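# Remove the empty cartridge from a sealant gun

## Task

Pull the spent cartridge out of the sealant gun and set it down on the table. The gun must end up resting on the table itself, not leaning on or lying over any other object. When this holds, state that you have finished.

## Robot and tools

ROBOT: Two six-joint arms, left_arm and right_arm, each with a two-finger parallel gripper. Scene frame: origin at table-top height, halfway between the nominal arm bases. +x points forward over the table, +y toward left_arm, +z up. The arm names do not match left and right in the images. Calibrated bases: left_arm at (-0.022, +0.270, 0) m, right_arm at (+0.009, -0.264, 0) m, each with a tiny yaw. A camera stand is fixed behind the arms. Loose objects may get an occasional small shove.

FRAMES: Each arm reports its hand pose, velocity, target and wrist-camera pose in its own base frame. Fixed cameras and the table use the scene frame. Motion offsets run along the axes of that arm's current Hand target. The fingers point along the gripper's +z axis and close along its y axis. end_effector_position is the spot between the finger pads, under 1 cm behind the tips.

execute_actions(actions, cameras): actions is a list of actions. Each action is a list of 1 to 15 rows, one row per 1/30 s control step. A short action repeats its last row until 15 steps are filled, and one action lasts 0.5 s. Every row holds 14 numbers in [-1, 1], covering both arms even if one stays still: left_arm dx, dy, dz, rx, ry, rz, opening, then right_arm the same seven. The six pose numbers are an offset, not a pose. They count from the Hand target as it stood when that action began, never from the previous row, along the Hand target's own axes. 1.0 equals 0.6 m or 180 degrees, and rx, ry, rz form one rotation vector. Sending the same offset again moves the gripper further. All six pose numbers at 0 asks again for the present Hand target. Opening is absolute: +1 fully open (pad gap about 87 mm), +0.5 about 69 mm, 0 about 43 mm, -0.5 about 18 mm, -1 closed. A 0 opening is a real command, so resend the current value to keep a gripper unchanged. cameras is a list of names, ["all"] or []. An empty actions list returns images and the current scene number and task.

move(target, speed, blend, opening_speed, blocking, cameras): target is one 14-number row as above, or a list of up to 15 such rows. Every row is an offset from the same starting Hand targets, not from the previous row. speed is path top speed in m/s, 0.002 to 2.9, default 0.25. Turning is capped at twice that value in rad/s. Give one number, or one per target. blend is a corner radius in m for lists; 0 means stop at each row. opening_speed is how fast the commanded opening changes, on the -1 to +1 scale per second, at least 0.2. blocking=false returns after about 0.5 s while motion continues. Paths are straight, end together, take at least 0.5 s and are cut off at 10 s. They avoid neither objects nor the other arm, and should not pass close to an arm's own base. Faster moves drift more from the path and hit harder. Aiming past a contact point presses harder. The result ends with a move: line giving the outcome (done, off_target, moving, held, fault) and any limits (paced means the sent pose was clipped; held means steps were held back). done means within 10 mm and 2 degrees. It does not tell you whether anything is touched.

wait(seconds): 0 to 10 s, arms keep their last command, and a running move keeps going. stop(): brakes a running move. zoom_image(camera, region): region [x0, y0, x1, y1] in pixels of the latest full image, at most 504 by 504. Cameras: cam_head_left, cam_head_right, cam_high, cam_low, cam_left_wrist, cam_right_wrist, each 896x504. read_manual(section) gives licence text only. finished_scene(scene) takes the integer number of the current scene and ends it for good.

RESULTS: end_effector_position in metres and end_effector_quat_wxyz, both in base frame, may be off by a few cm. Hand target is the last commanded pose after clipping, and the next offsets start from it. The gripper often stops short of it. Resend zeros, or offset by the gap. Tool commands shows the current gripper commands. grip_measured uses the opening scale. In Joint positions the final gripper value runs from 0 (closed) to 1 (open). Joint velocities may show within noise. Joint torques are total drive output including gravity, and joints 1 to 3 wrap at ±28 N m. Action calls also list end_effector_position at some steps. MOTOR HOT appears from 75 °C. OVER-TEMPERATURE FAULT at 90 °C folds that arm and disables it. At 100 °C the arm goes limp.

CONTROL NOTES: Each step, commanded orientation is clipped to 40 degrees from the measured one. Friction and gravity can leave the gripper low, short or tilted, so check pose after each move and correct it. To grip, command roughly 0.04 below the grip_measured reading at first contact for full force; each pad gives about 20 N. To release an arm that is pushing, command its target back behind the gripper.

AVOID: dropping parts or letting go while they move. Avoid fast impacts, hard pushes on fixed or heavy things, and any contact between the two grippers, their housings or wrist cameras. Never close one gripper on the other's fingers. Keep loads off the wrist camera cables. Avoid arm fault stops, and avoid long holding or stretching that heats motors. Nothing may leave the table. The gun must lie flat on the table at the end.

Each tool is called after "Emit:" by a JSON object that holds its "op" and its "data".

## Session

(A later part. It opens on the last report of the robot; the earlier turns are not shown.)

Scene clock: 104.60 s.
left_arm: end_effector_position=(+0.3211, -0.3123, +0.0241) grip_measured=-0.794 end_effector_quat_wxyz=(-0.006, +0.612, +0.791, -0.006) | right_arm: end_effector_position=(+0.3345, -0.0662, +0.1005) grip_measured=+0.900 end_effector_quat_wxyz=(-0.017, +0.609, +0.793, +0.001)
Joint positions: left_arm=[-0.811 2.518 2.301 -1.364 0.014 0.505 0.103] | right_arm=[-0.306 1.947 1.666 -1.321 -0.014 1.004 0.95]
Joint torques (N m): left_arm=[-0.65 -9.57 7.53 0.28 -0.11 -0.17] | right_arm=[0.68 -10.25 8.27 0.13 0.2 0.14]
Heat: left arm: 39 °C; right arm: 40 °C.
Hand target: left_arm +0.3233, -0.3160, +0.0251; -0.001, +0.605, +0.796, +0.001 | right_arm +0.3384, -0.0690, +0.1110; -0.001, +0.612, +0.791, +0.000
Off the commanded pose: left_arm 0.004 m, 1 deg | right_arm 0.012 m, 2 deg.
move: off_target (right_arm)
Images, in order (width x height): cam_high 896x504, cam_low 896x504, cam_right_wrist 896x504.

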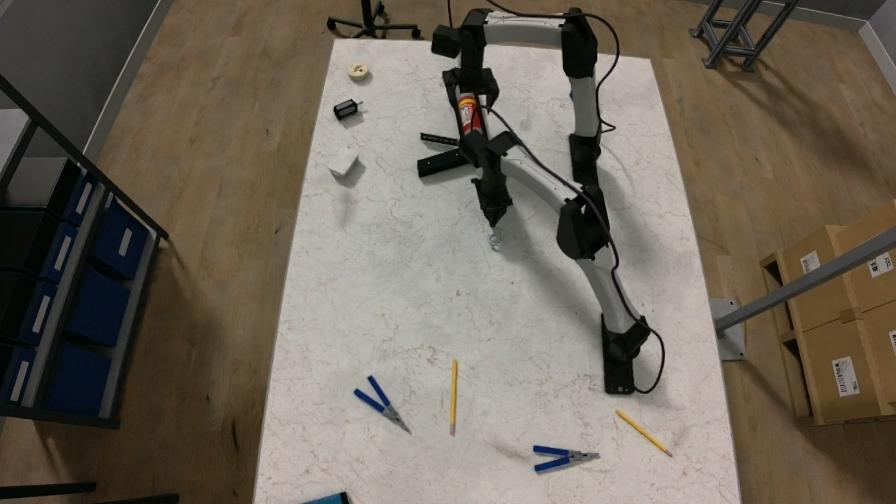

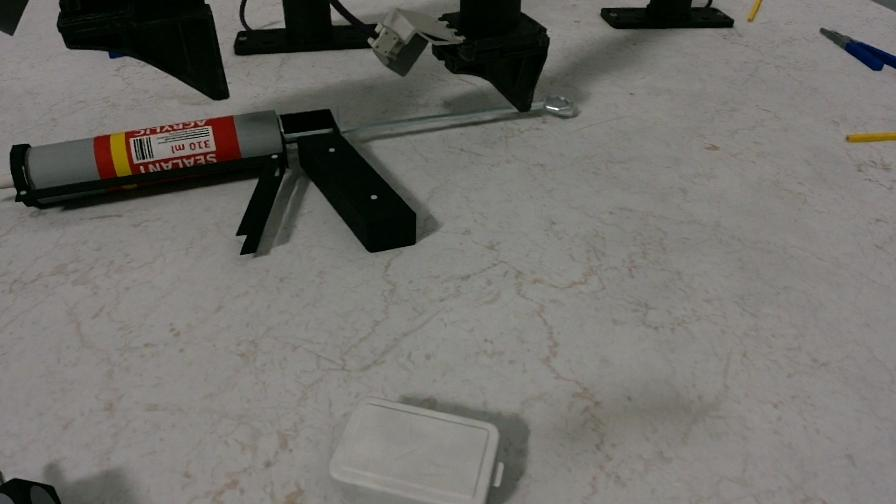

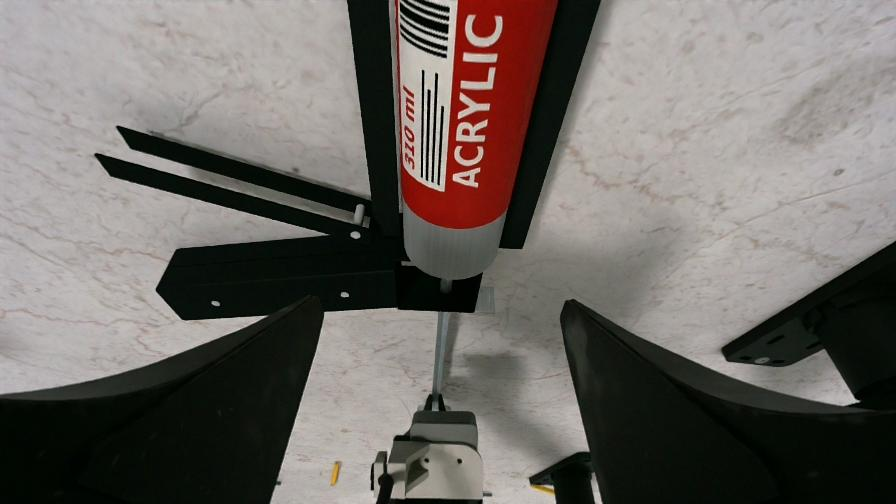

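Emit:
{"op": "move", "data": {"target": [[0,0,0,0,0,0,0,0,0,0,0,0,0,0.9],[0,0,-0.12,0,0,0,0,0,0,0,0,0,0,-1],[0,0,-0.12,0,-0.25,0,0,0,0,0,0,0,0,-1],[0,0,0.006,0,-0.25,0,0,0,0,0,0,0,0,-1]], "speed": 0.25, "cameras": ["cam_low","cam_left_wrist"]}}

Scene clock: 126.27 s.
left_arm: end_effector_position=(+0.3226, -0.3152, +0.0246) grip_measured=+0.000 end_effector_quat_wxyz=(+0.301, +0.562, +0.737, -0.224) | right_arm: end_effector_position=(+0.3344, -0.0662, +0.1005) grip_measured=-0.967 end_effector_quat_wxyz=(-0.017, +0.609, +0.793, +0.001)
Joint positions: left_arm=[-0.652 1.912 1.157 -0.154 0.429 0.501 0.5] | right_arm=[-0.306 1.947 1.666 -1.321 -0.014 1.005 0.017]
Joint torques (N m): left_arm=[0.53 -7.09 4.64 1.85 0.4 -0.04] | right_arm=[0.66 -10.22 8.29 0.17 0.19 0.14]
Heat: left arm: 41 °C; right arm: 41 °C.
Hand target: left_arm +0.3234, -0.3161, +0.0215; +0.304, +0.559, +0.736, -0.231 | right_arm +0.3384, -0.0690, +0.1111; -0.001, +0.612, +0.791, +0.000
Off the commanded pose: left_arm 0.003 m, 1 deg | right_arm 0.012 m, 2 deg.
move: off_target (right_arm); target 2's new opening was sent with right_arm's hand 0.012 m and 2 deg from that target
Images, in order (width x height): cam_low 896x504, cam_left_wrist 896x504.

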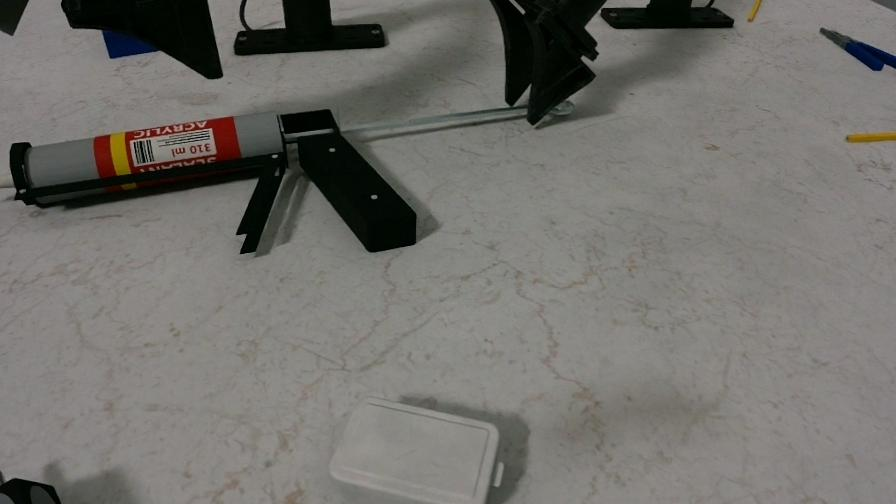

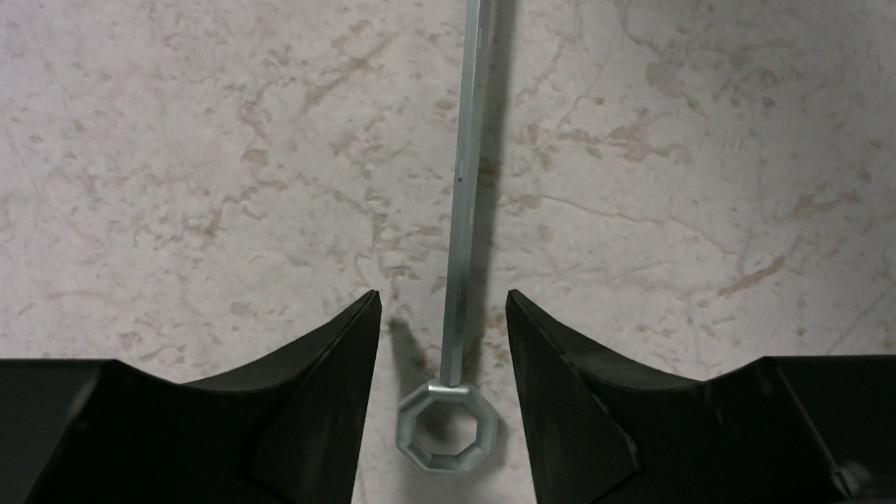

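Emit:
{"op": "move", "data": {"target": [[0,-0.007,0,0,0,0,-1,0,0,0,0,0,0,-1],[0,-0.007,0,0,0,0,-1,0.256,-0.032,0.0,0,0,0,-1],[0,-0.007,0,0,0,0,-1,0.256,-0.032,0.083,0,0,0,-1]], "speed": 0.2, "cameras": ["cam_low","cam_left_wrist","cam_high","cam_right_wrist"]}}

Emit:
{"op": "zoom_image", "data": {"camera": "cam_low", "region": [250, 40, 450, 180]}}

Scene clock: 131.87 s.
left_arm: end_effector_position=(+0.3198, -0.3151, +0.0218) grip_measured=-0.792 end_effector_quat_wxyz=(+0.300, +0.563, +0.736, -0.228) | right_arm: end_effector_position=(+0.2834, +0.0769, +0.0677) grip_measured=-0.967 end_effector_quat_wxyz=(+0.001, +0.608, +0.794, +0.008)
Joint positions: left_arm=[-0.653 1.912 1.144 -0.142 0.436 0.501 0.104] | right_arm=[0.118 1.678 1.201 -1.082 -0.011 1.425 0.017]
Joint torques (N m): left_arm=[-0.42 -7.61 4.67 1.8 0.26 -0.11] | right_arm=[0.47 -5.94 4.98 0.37 0.17 0.14]
Heat: left arm: 40 °C; right arm: 42 °C.
Hand target: left_arm +0.3193, -0.3172, +0.0215; +0.304, +0.559, +0.736, -0.231 | right_arm +0.2812, +0.0750, +0.0614; -0.001, +0.612, +0.791, +0.000
Off the commanded pose: left_arm 0.002 m, 1 deg | right_arm 0.007 m, 1 deg.
move: done
Images, in order (width x height): cam_high 896x504, cam_low 896x504, cam_left_wrist 896x504, cam_right_wrist 896x504.

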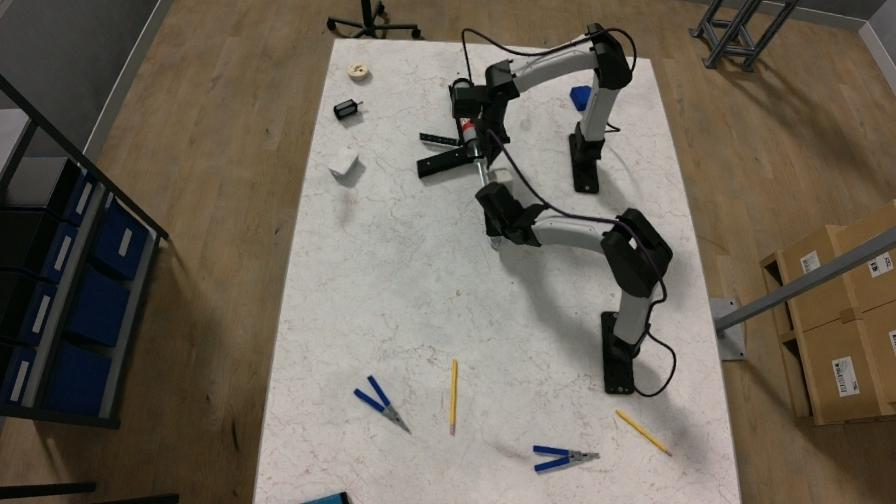

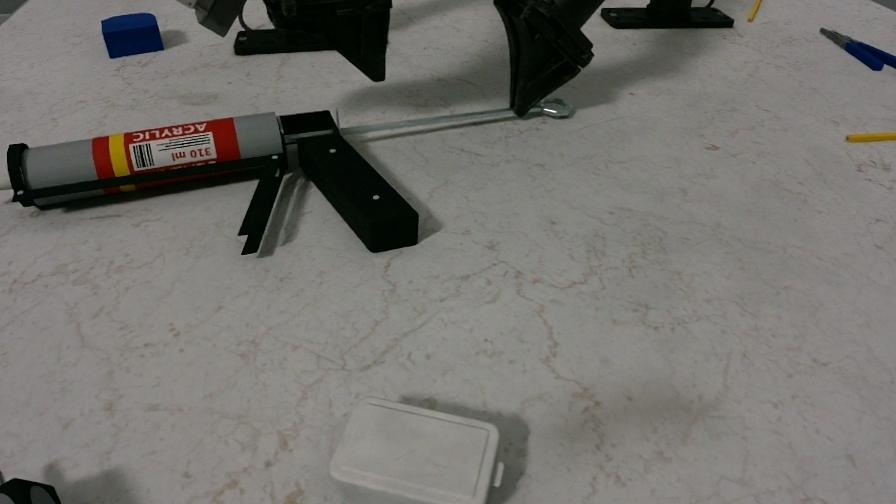

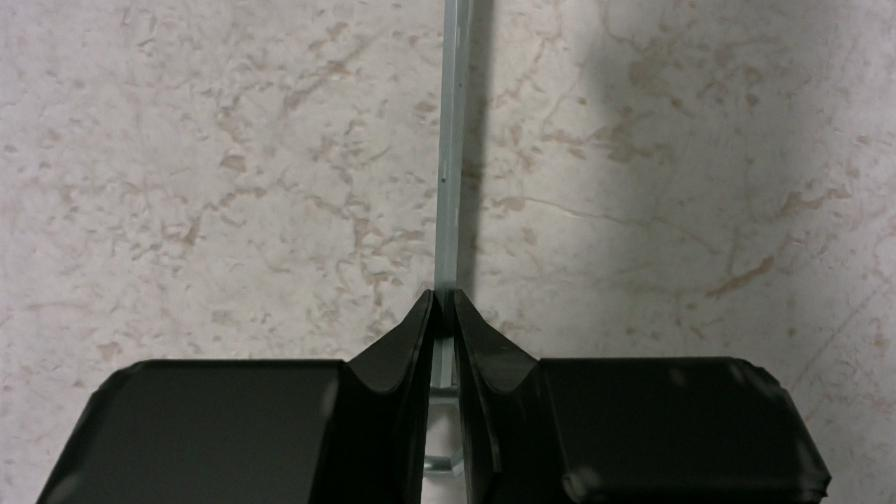

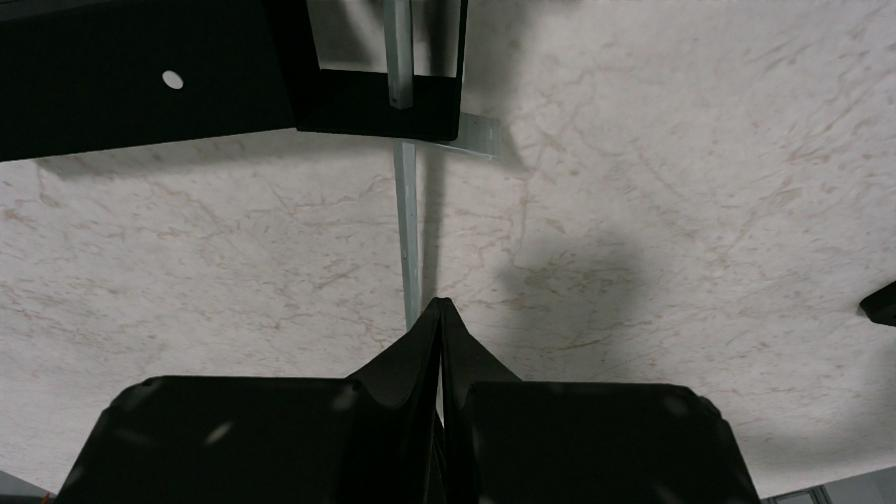

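Scaled by 2.520 from the camera's 896x504 image, which has a finer 1280x720 frame.

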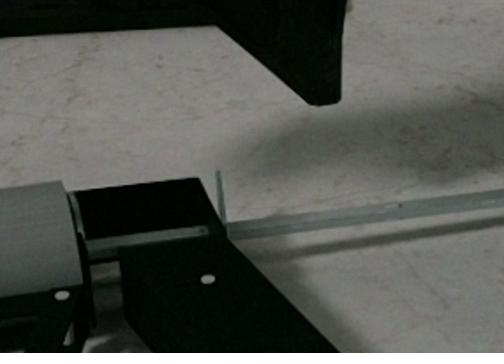

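Emit:
{"op": "move", "data": {"target": [[0,0,0,0,0,0,-1,-0.027,-0.023,0.05,0,0,0,-1],[0,0,0,0,0,0,-1,-0.093,-0.023,0.05,0,0,0,-1]], "speed": 0.08, "cameras": ["cam_low","cam_left_wrist","cam_right_wrist"]}}

Emit:
{"op": "zoom_image", "data": {"camera": "cam_low", "region": [250, 40, 450, 180]}}

Scene clock: 139.97 s.
left_arm: end_effector_position=(+0.3194, -0.3192, +0.0238) grip_measured=-0.794 end_effector_quat_wxyz=(+0.304, +0.562, +0.733, -0.234) | right_arm: end_effector_position=(+0.2757, +0.0360, +0.0360) grip_measured=-0.967 end_effector_quat_wxyz=(-0.023, +0.608, +0.793, +0.027)
Joint positions: left_arm=[-0.657 1.912 1.144 -0.128 0.444 0.493 0.103] | right_arm=[-0.058 1.699 1.08 -0.96 -0.071 1.251 0.017]
Joint torques (N m): left_arm=[0.09 -7.75 4.53 1.66 0.16 -0.04] | right_arm=[-1.47 -4.89 7.39 0.35 0.76 -0.06]
Heat: left arm: 40 °C; right arm: 41 °C.
Hand target: left_arm +0.3193, -0.3172, +0.0215; +0.304, +0.559, +0.736, -0.231 | right_arm +0.2817, +0.0176, +0.0313; -0.001, +0.612, +0.791, +0.000
Off the commanded pose: left_arm 0.003 m, 1 deg | right_arm 0.020 m, 4 deg.
move: off_target (right_arm)
Images, in order (width x height): cam_low 896x504, cam_left_wrist 896x504, cam_right_wrist 896x504.

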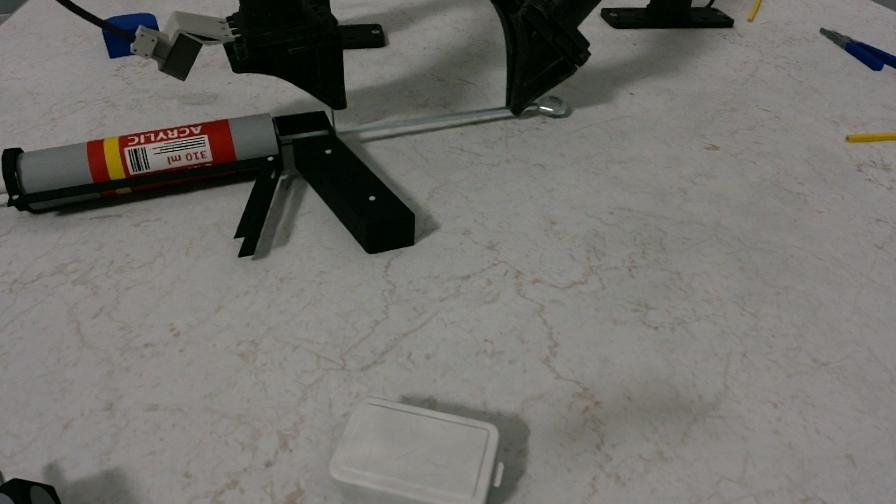

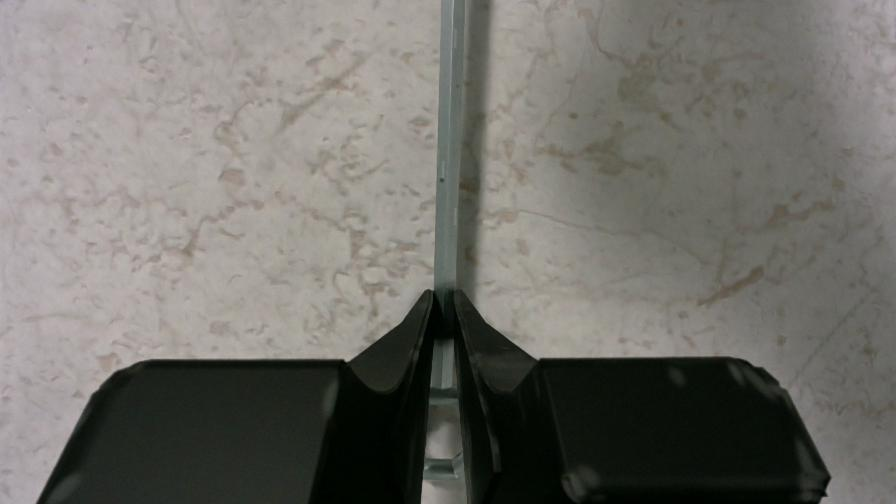

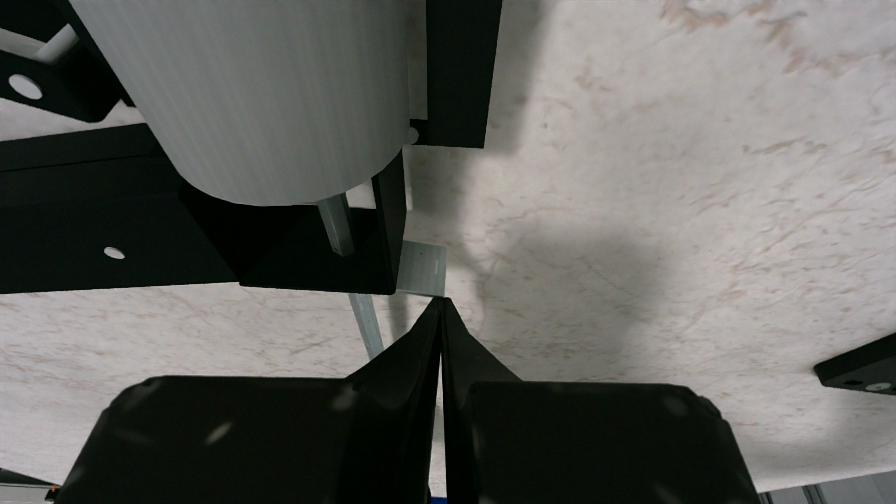

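Scaled by 2.520 from the camera's 896x504 image, which has a finer 1280x720 frame.

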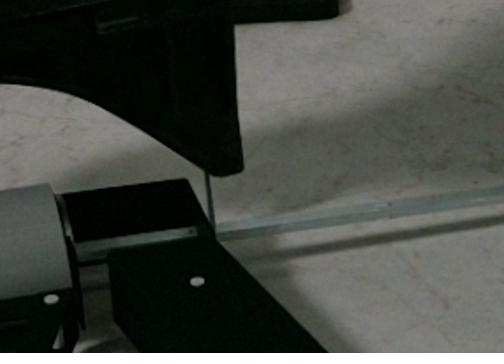

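Emit:
{"op": "move", "data": {"target": [0.0707,0,-0.0707,0,0,0,-1,-0.01,0,0,0,0,0,-1], "speed": 0.08, "cameras": ["cam_low","cam_left_wrist","cam_right_wrist"]}}

Scene clock: 142.77 s.
left_arm: end_effector_position=(+0.3056, -0.2677, +0.0162) grip_measured=-0.794 end_effector_quat_wxyz=(+0.305, +0.561, +0.734, -0.234) | right_arm: end_effector_position=(+0.2750, +0.0184, +0.0314) grip_measured=-0.967 end_effector_quat_wxyz=(-0.014, +0.612, +0.791, +0.004)
Joint positions: left_arm=[-0.559 1.796 0.958 -0.098 0.503 0.577 0.103] | right_arm=[-0.089 1.713 1.086 -0.963 -0.021 1.228 0.017]
Joint torques (N m): left_arm=[1.36 -9.29 4 1.21 0.28 0.11] | right_arm=[-0.31 -5.5 7.56 0.37 0.28 -0.03]
Heat: left arm: 40 °C; right arm: 41 °C.
Hand target: left_arm +0.3032, -0.2594, +0.0217; +0.304, +0.559, +0.736, -0.231 | right_arm +0.2832, +0.0117, +0.0313; -0.001, +0.612, +0.791, +0.000
Off the commanded pose: left_arm 0.010 m, 0 deg | right_arm 0.011 m, 2 deg.
move: off_target (right_arm)
Images, in order (width x height): cam_low 896x504, cam_left_wrist 896x504, cam_right_wrist 896x504.

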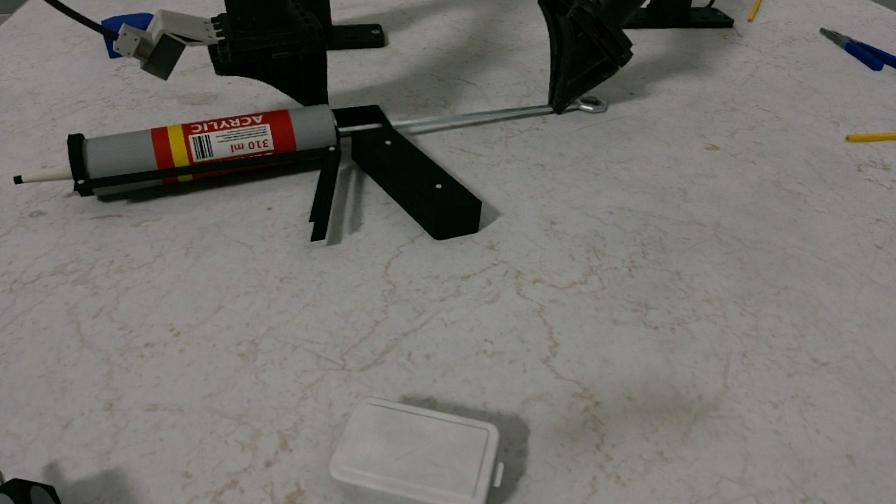

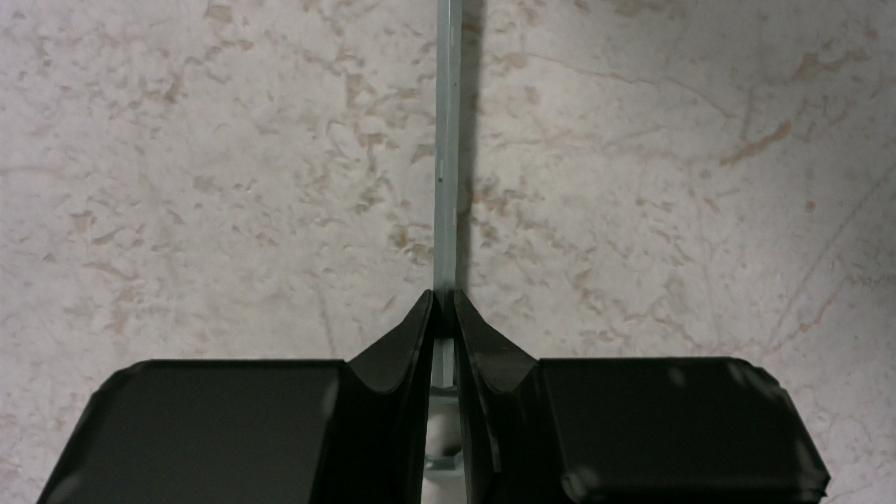

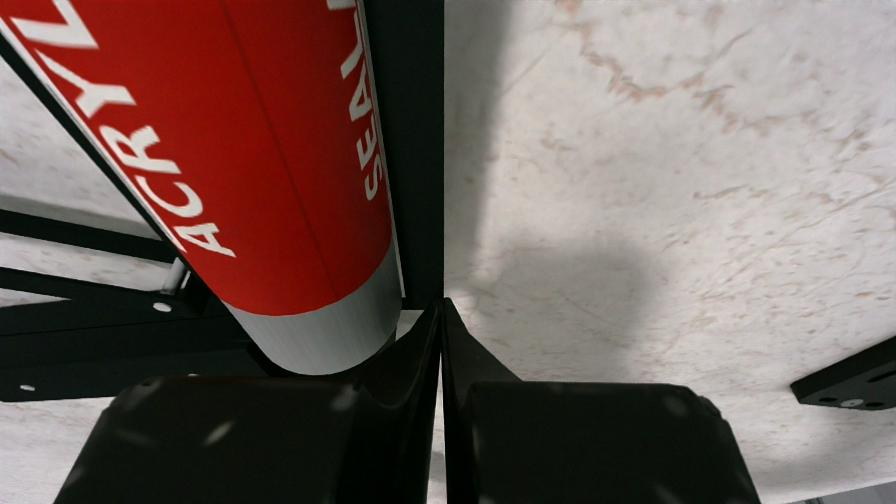

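Emit:
{"op": "move", "data": {"target": [[0,0,0,0,0,0,-1,0,-0.03,0,0,0,0,-1],[0,0,0,0,0,0,-1,0.17,-0.03,-0.05,0,0,0,-1],[0,0,0,0,0,0,-1,0.17,0,-0.05,0,0,0,-1]], "speed": 0.15, "cameras": ["cam_low","cam_right_wrist"]}}

Emit:
{"op": "zoom_image", "data": {"camera": "cam_right_wrist", "region": [250, 0, 650, 225]}}

Scene clock: 151.00 s.
left_arm: end_effector_position=(+0.3053, -0.2666, +0.0157) grip_measured=-0.794 end_effector_quat_wxyz=(+0.303, +0.561, +0.735, -0.233) | right_arm: end_effector_position=(+0.2505, +0.1097, +0.0579) grip_measured=-0.967 end_effector_quat_wxyz=(-0.008, +0.609, +0.793, -0.001)
Joint positions: left_arm=[-0.558 1.796 0.958 -0.103 0.503 0.579 0.103] | right_arm=[0.252 1.613 1.091 -1.061 -0.011 1.562 0.017]
Joint torques (N m): left_arm=[1.13 -9.31 4.05 1.23 0.32 0.1] | right_arm=[0.76 -5.03 8.2 0.21 0.17 0.15]
Heat: left arm: 41 °C; right arm: 40 °C.
Hand target: left_arm +0.3032, -0.2594, +0.0216; +0.304, +0.560, +0.736, -0.231 | right_arm +0.2578, +0.1105, +0.0614; -0.001, +0.612, +0.791, +0.000
Off the commanded pose: left_arm 0.010 m, 0 deg | right_arm 0.008 m, 1 deg.
move: done
Images, in order (width x height): cam_low 896x504, cam_right_wrist 896x504.

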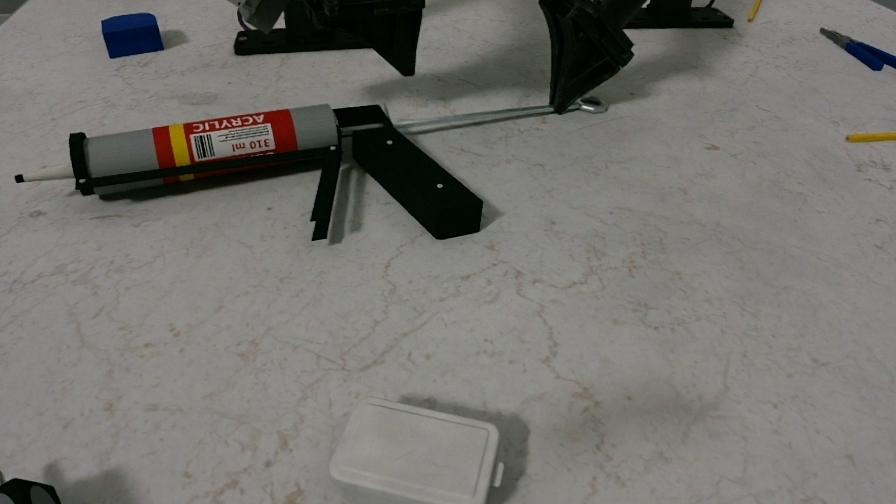

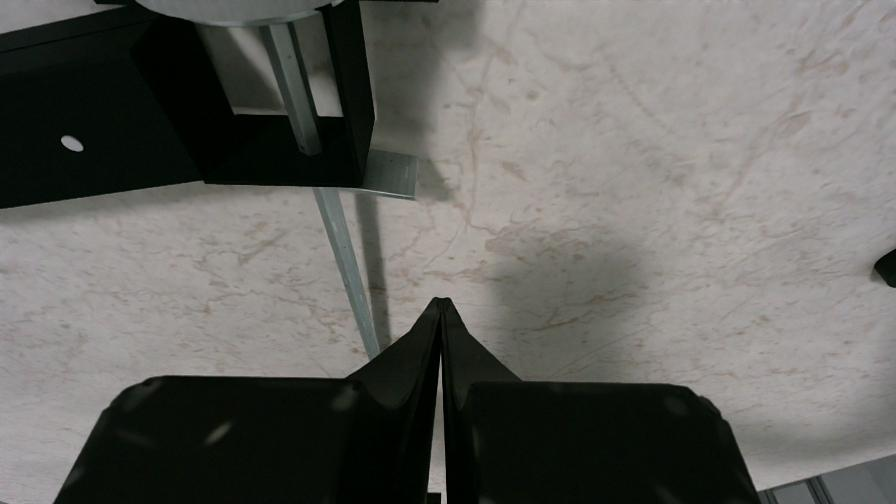

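Scaled by 1.260 from the camera's 896x504 image, which has a finer 1280x720 frame.

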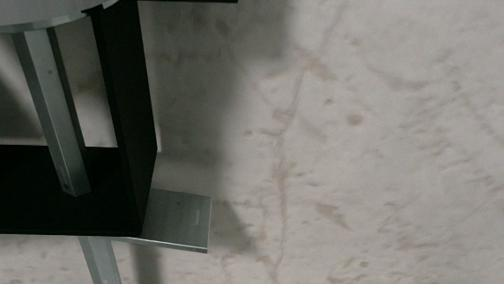

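Emit:
{"op": "move", "data": {"target": [[0,0,0,0,0,0,-1,-0.047,0.034,0.025,0,0,0,-1],[0,0,0,0,0,0,-1,-0.115,0.034,0.025,0,0,0,-1]], "speed": 0.08, "cameras": ["cam_low","cam_right_wrist"]}}

Emit:
{"op": "zoom_image", "data": {"camera": "cam_low", "region": [250, 40, 450, 180]}}

Scene clock: 162.83 s.
left_arm: end_effector_position=(+0.3053, -0.2666, +0.0157) grip_measured=-0.794 end_effector_quat_wxyz=(+0.303, +0.561, +0.735, -0.233) | right_arm: end_effector_position=(+0.2849, +0.0511, +0.0437) grip_measured=-0.967 end_effector_quat_wxyz=(-0.012, +0.614, +0.789, -0.003)
Joint positions: left_arm=[-0.558 1.796 0.958 -0.103 0.503 0.579 0.103] | right_arm=[0.03 1.732 1.162 -1.024 -0.01 1.353 0.017]
Joint torques (N m): left_arm=[1.25 -9.16 4.08 1.25 0.31 0.1] | right_arm=[0.2 -5.86 8.21 0.31 0.17 -0.04]
Heat: left arm: 42 °C; right arm: 40 °C.
Hand target: left_arm +0.3032, -0.2594, +0.0216; +0.304, +0.560, +0.736, -0.231 | right_arm +0.2948, +0.0488, +0.0463; -0.001, +0.612, +0.791, +0.000
Off the commanded pose: left_arm 0.010 m, 0 deg | right_arm 0.011 m, 1 deg.
move: off_target (right_arm)
Images, in order (width x height): cam_low 896x504, cam_right_wrist 896x504.

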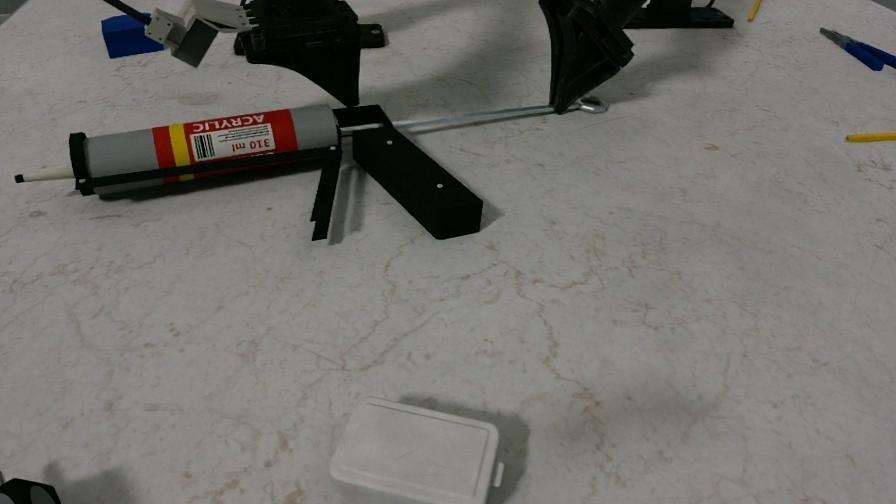

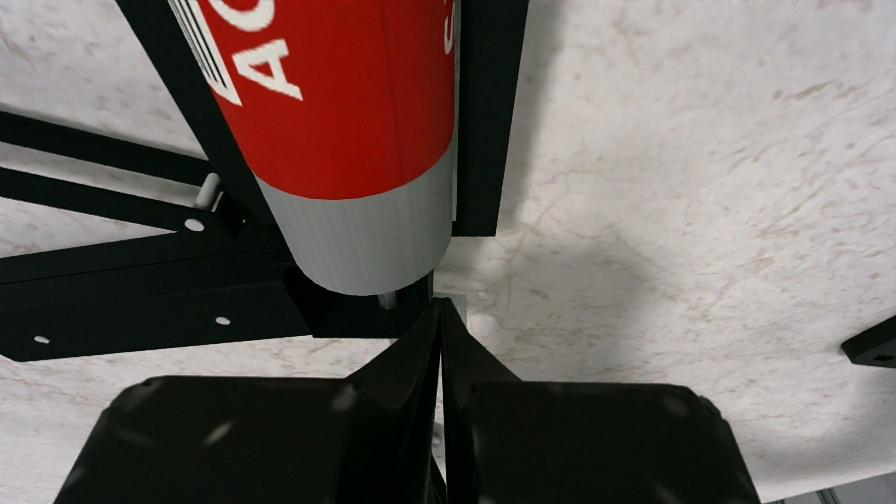

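Scaled by 2.520 from the camera's 896x504 image, which has a finer 1280x720 frame.

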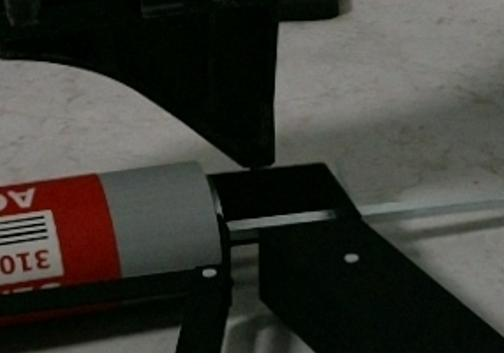

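Emit:
{"op": "move", "data": {"target": [[0,0,0,0,0,0,-1,0,0,-0.04,0,0,0,-1],[0,0,0,0,0,0,-1,0.116,-0.0095,-0.04,0,0,0,-1],[0,0,0,0,0,0,-1,0.116,-0.0095,0.02,0,0,0,-1],[0,0,0,0,0,0,-1,0.075,-0.0095,0.02,0,0,0,-1]], "speed": 0.12, "blend": [0.01,0.01,0,0], "cameras": ["cam_low","cam_right_wrist"]}}

Emit:
{"op": "zoom_image", "data": {"camera": "cam_low", "region": [300, 40, 500, 180]}}

Scene clock: 173.07 s.
left_arm: end_effector_position=(+0.3053, -0.2666, +0.0157) grip_measured=-0.794 end_effector_quat_wxyz=(+0.303, +0.561, +0.735, -0.233) | right_arm: end_effector_position=(+0.2807, +0.0930, +0.0411) grip_measured=-0.967 end_effector_quat_wxyz=(+0.002, +0.615, +0.789, +0.008)
Joint positions: left_arm=[-0.558 1.796 0.958 -0.103 0.503 0.579 0.103] | right_arm=[0.174 1.702 1.118 -0.972 -0.008 1.498 0.017]
Joint torques (N m): left_arm=[1.09 -9.33 4.01 1.28 0.31 0.07] | right_arm=[0.39 -5.56 5.16 0.4 0.14 -0.02]
Heat: left arm: 43 °C; right arm: 39 °C.
Hand target: left_arm +0.3032, -0.2594, +0.0216; +0.304, +0.560, +0.736, -0.231 | right_arm +0.2780, +0.0909, +0.0344; -0.001, +0.612, +0.791, +0.000
Off the commanded pose: left_arm 0.010 m, 0 deg | right_arm 0.008 m, 1 deg.
move: done
Images, in order (width x height): cam_low 896x504, cam_right_wrist 896x504.

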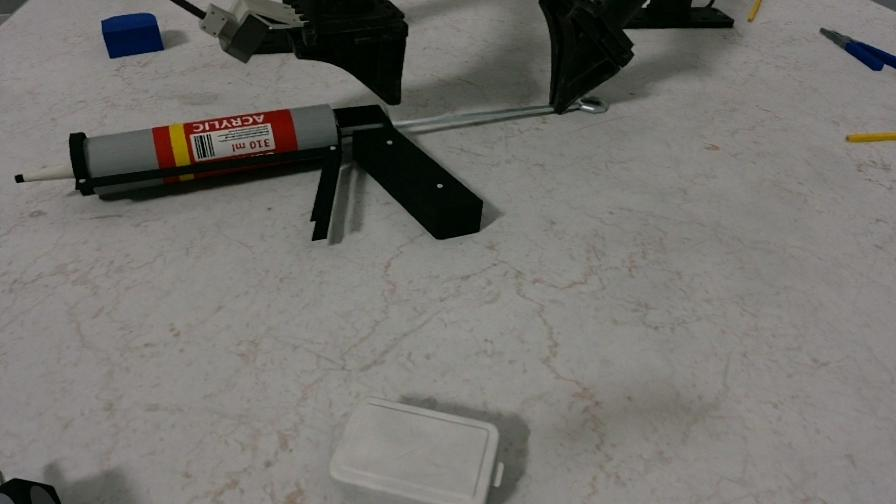

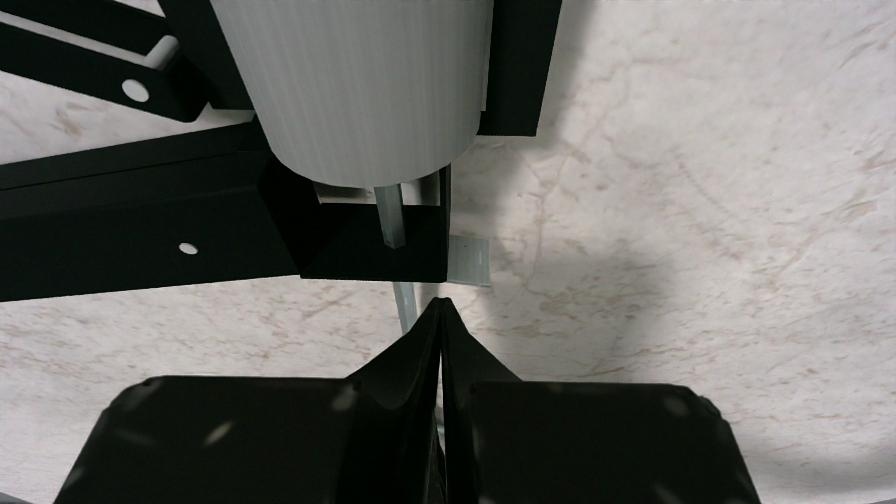

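Scaled by 2.520 from the camera's 896x504 image, which has a finer 1280x720 frame.

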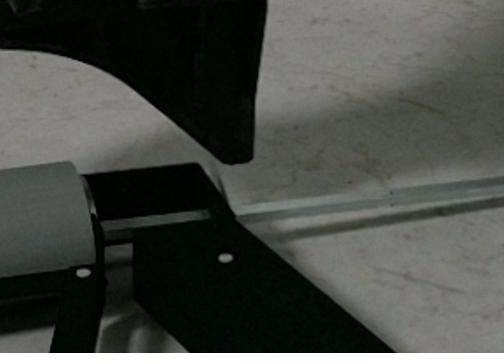

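Emit:
{"op": "move", "data": {"target": [[0,0,0,0,0,0,-1,0.015,-0.011,0,0,0,0,-1],[0,0,0,0,0,0,-1,0.015,-0.011,0.021,0,0,0,-1],[0,0,0,0,0,0,-1,-0.045,-0.011,0.021,0,0,0,-1]], "speed": 0.08, "cameras": ["cam_low","cam_right_wrist"]}}

Emit:
{"op": "zoom_image", "data": {"camera": "cam_low", "region": [300, 40, 500, 180]}}

Scene clock: 178.07 s.
left_arm: end_effector_position=(+0.3039, -0.2682, +0.0165) grip_measured=-0.794 end_effector_quat_wxyz=(+0.303, +0.561, +0.732, -0.239) | right_arm: end_effector_position=(+0.2756, +0.0899, +0.0329) grip_measured=-0.967 end_effector_quat_wxyz=(-0.032, +0.605, +0.794, +0.044)
Joint positions: left_arm=[-0.558 1.796 0.958 -0.102 0.516 0.579 0.103] | right_arm=[0.107 1.702 1.062 -0.916 -0.109 1.41 0.017]
Joint torques (N m): left_arm=[1.16 -9.25 4.07 1.21 0.13 0.11] | right_arm=[-2.21 -5.09 6.01 0.32 1.13 -0.11]
Heat: left arm: 43 °C; right arm: 39 °C.
Hand target: left_arm +0.3032, -0.2594, +0.0216; +0.304, +0.559, +0.736, -0.231 | right_arm +0.2783, +0.0631, +0.0217; -0.001, +0.612, +0.791, +0.000
Off the commanded pose: left_arm 0.010 m, 1 deg | right_arm 0.029 m, 6 deg.
move: off_target (right_arm)
Images, in order (width x height): cam_low 896x504, cam_right_wrist 896x504.

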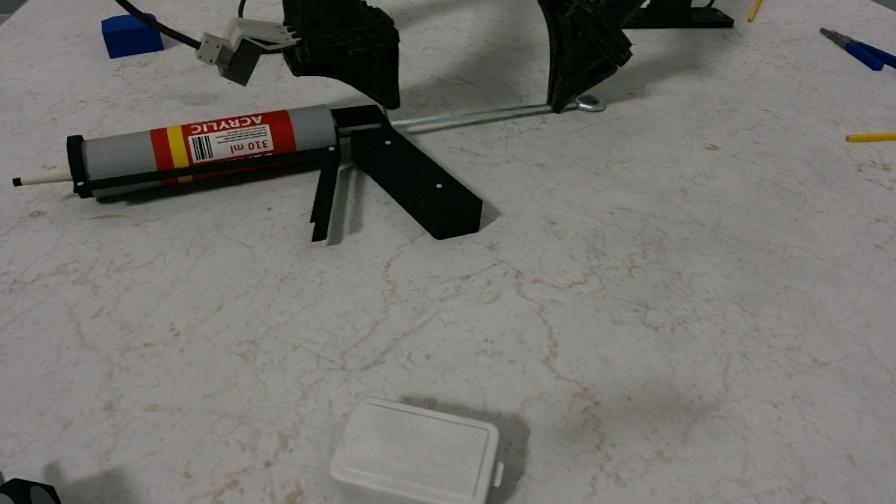

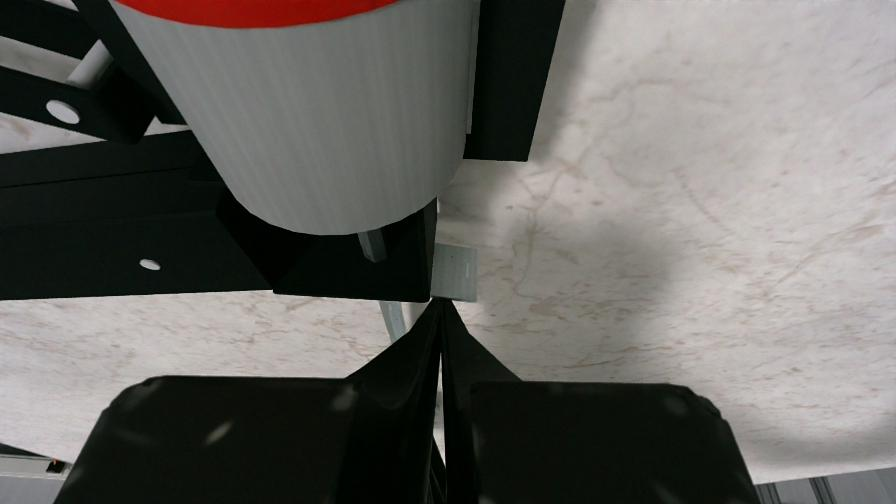

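Scaled by 2.520 from the camera's 896x504 image, which has a finer 1280x720 frame.

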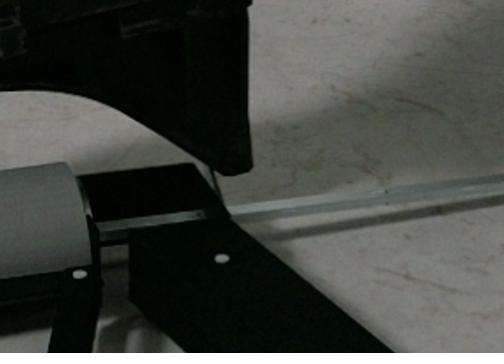

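Emit:
{"op": "move", "data": {"target": [-0.012,0,0.012,0,0,0,-1,-0.07,0,0,0,0,0,-1], "speed": 0.08, "cameras": ["cam_low","cam_right_wrist"]}}

Emit:
{"op": "zoom_image", "data": {"camera": "cam_low", "region": [300, 40, 500, 180]}}

Scene clock: 181.30 s.
left_arm: end_effector_position=(+0.3032, -0.2691, +0.0163) grip_measured=-0.794 end_effector_quat_wxyz=(+0.302, +0.561, +0.733, -0.238) | right_arm: end_effector_position=(+0.2785, +0.0360, +0.0237) grip_measured=-0.967 end_effector_quat_wxyz=(-0.026, +0.612, +0.790, +0.016)
Joint positions: left_arm=[-0.562 1.796 0.958 -0.101 0.511 0.573 0.103] | right_arm=[-0.049 1.741 1.079 -0.933 -0.057 1.267 0.017]
Joint torques (N m): left_arm=[-0.31 -7.49 6.38 1.24 0.07 -0.03] | right_arm=[-0.57 -5.46 7.77 0.38 0.64 -0.04]
Heat: left arm: 44 °C; right arm: 39 °C.
Hand target: left_arm +0.3060, -0.2692, +0.0216; +0.304, +0.559, +0.736, -0.231 | right_arm +0.2889, +0.0224, +0.0218; -0.001, +0.612, +0.791, +0.000
Off the commanded pose: left_arm 0.006 m, 1 deg | right_arm 0.017 m, 4 deg.
move: off_target (right_arm)
Images, in order (width x height): cam_low 896x504, cam_right_wrist 896x504.

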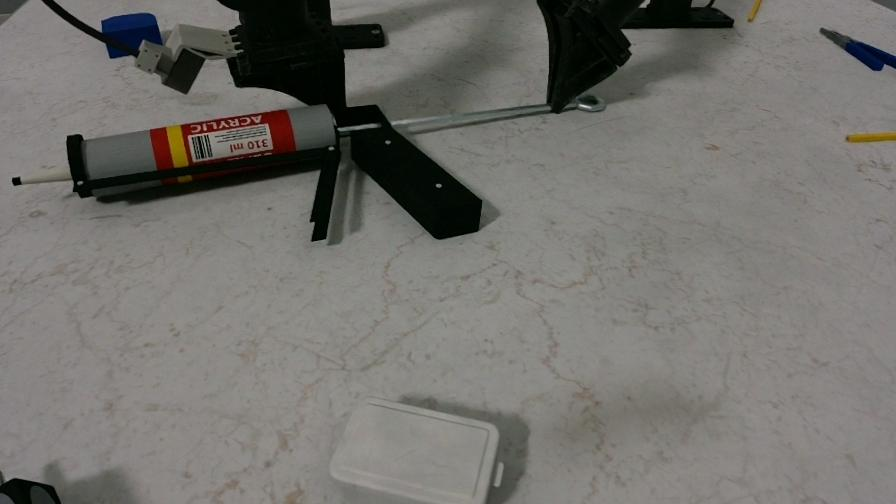

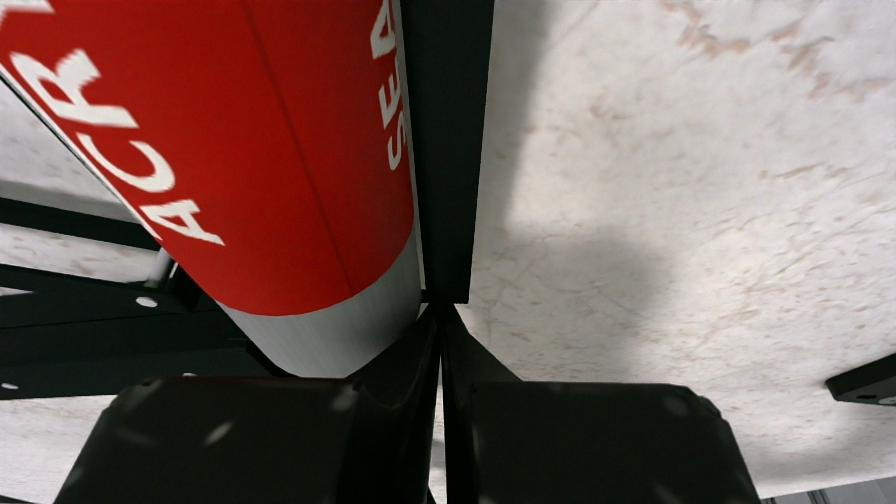

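Scaled by 2.520 from the camera's 896x504 image, which has a finer 1280x720 frame.

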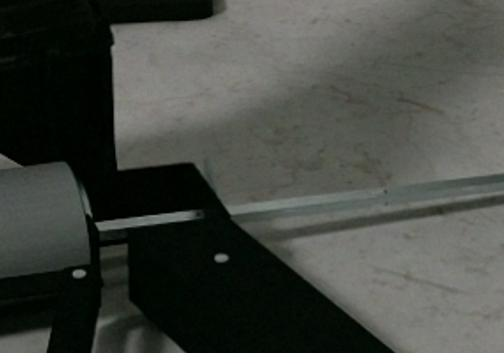

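Emit:
{"op": "move", "data": {"target": [[-0.012,0,0.012,0,0,0,-1,0,-0.02,0,0,0,0,-1],[-0.012,0,0.012,0,0,0,-1,0,-0.02,-0.09,0,0,0,-1],[-0.012,0,0.012,0,0,0,-1,0.142,0.0455,-0.09,0,0,0,-1],[-0.012,0,0.012,0,0,0,-1,0.142,0.0455,-0.04,0,0,0,-0.25]], "speed": 0.15, "cameras": ["cam_low","cam_right_wrist"]}}

Scene clock: 197.23 s.
left_arm: end_effector_position=(+0.3022, -0.2740, +0.0177) grip_measured=-0.794 end_effector_quat_wxyz=(+0.298, +0.559, +0.737, -0.236) | right_arm: end_effector_position=(+0.2961, +0.1139, +0.0521) grip_measured=-0.250 end_effector_quat_wxyz=(+0.000, +0.608, +0.794, +0.008)
Joint positions: left_arm=[-0.579 1.8 0.975 -0.114 0.495 0.554 0.103] | right_arm=[0.229 1.764 1.237 -1.031 -0.011 1.537 0.375]
Joint torques (N m): left_arm=[-0.75 -6.01 7.34 1.43 0.14 -0.03] | right_arm=[0.53 -6.63 5.01 0.38 0.17 0.15]
Heat: left arm: 42 °C; right arm: 39 °C.
Hand target: left_arm +0.3087, -0.2791, +0.0218; +0.304, +0.559, +0.736, -0.231 | right_arm +0.2939, +0.1117, +0.0458; -0.001, +0.612, +0.791, +0.000
Off the commanded pose: left_arm 0.009 m, 1 deg | right_arm 0.007 m, 1 deg.
move: done
Images, in order (width x height): cam_low 896x504, cam_right_wrist 896x504.

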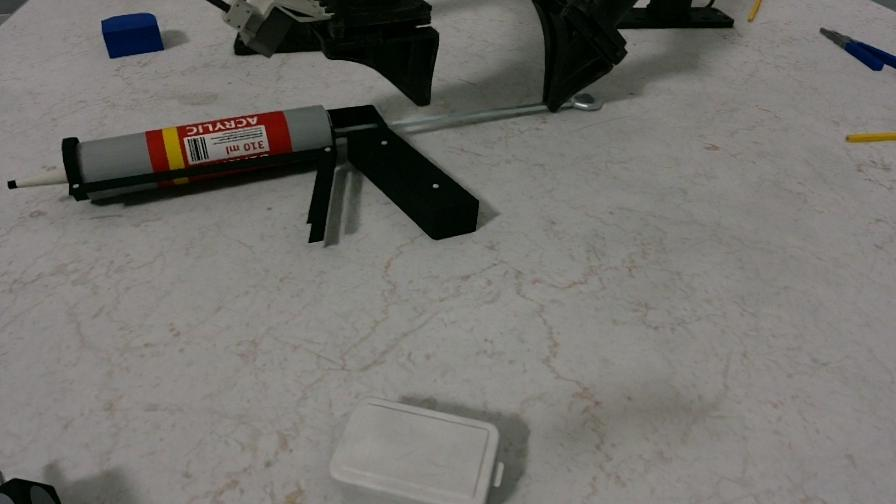

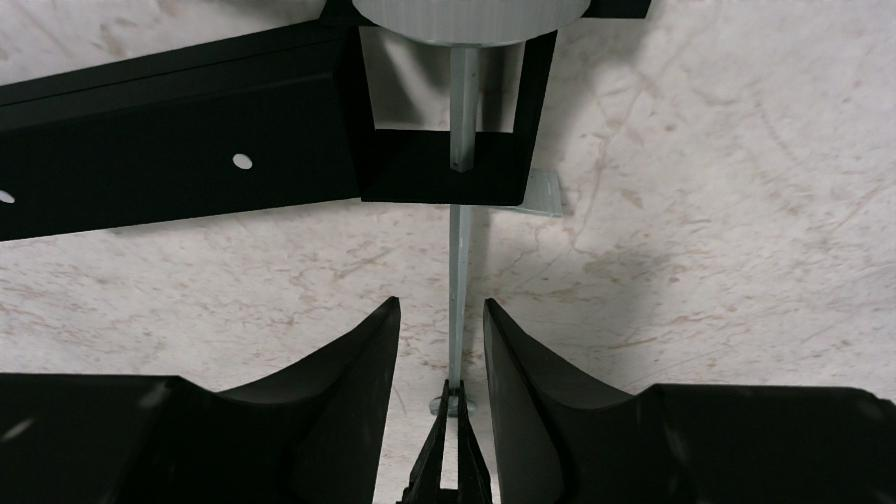

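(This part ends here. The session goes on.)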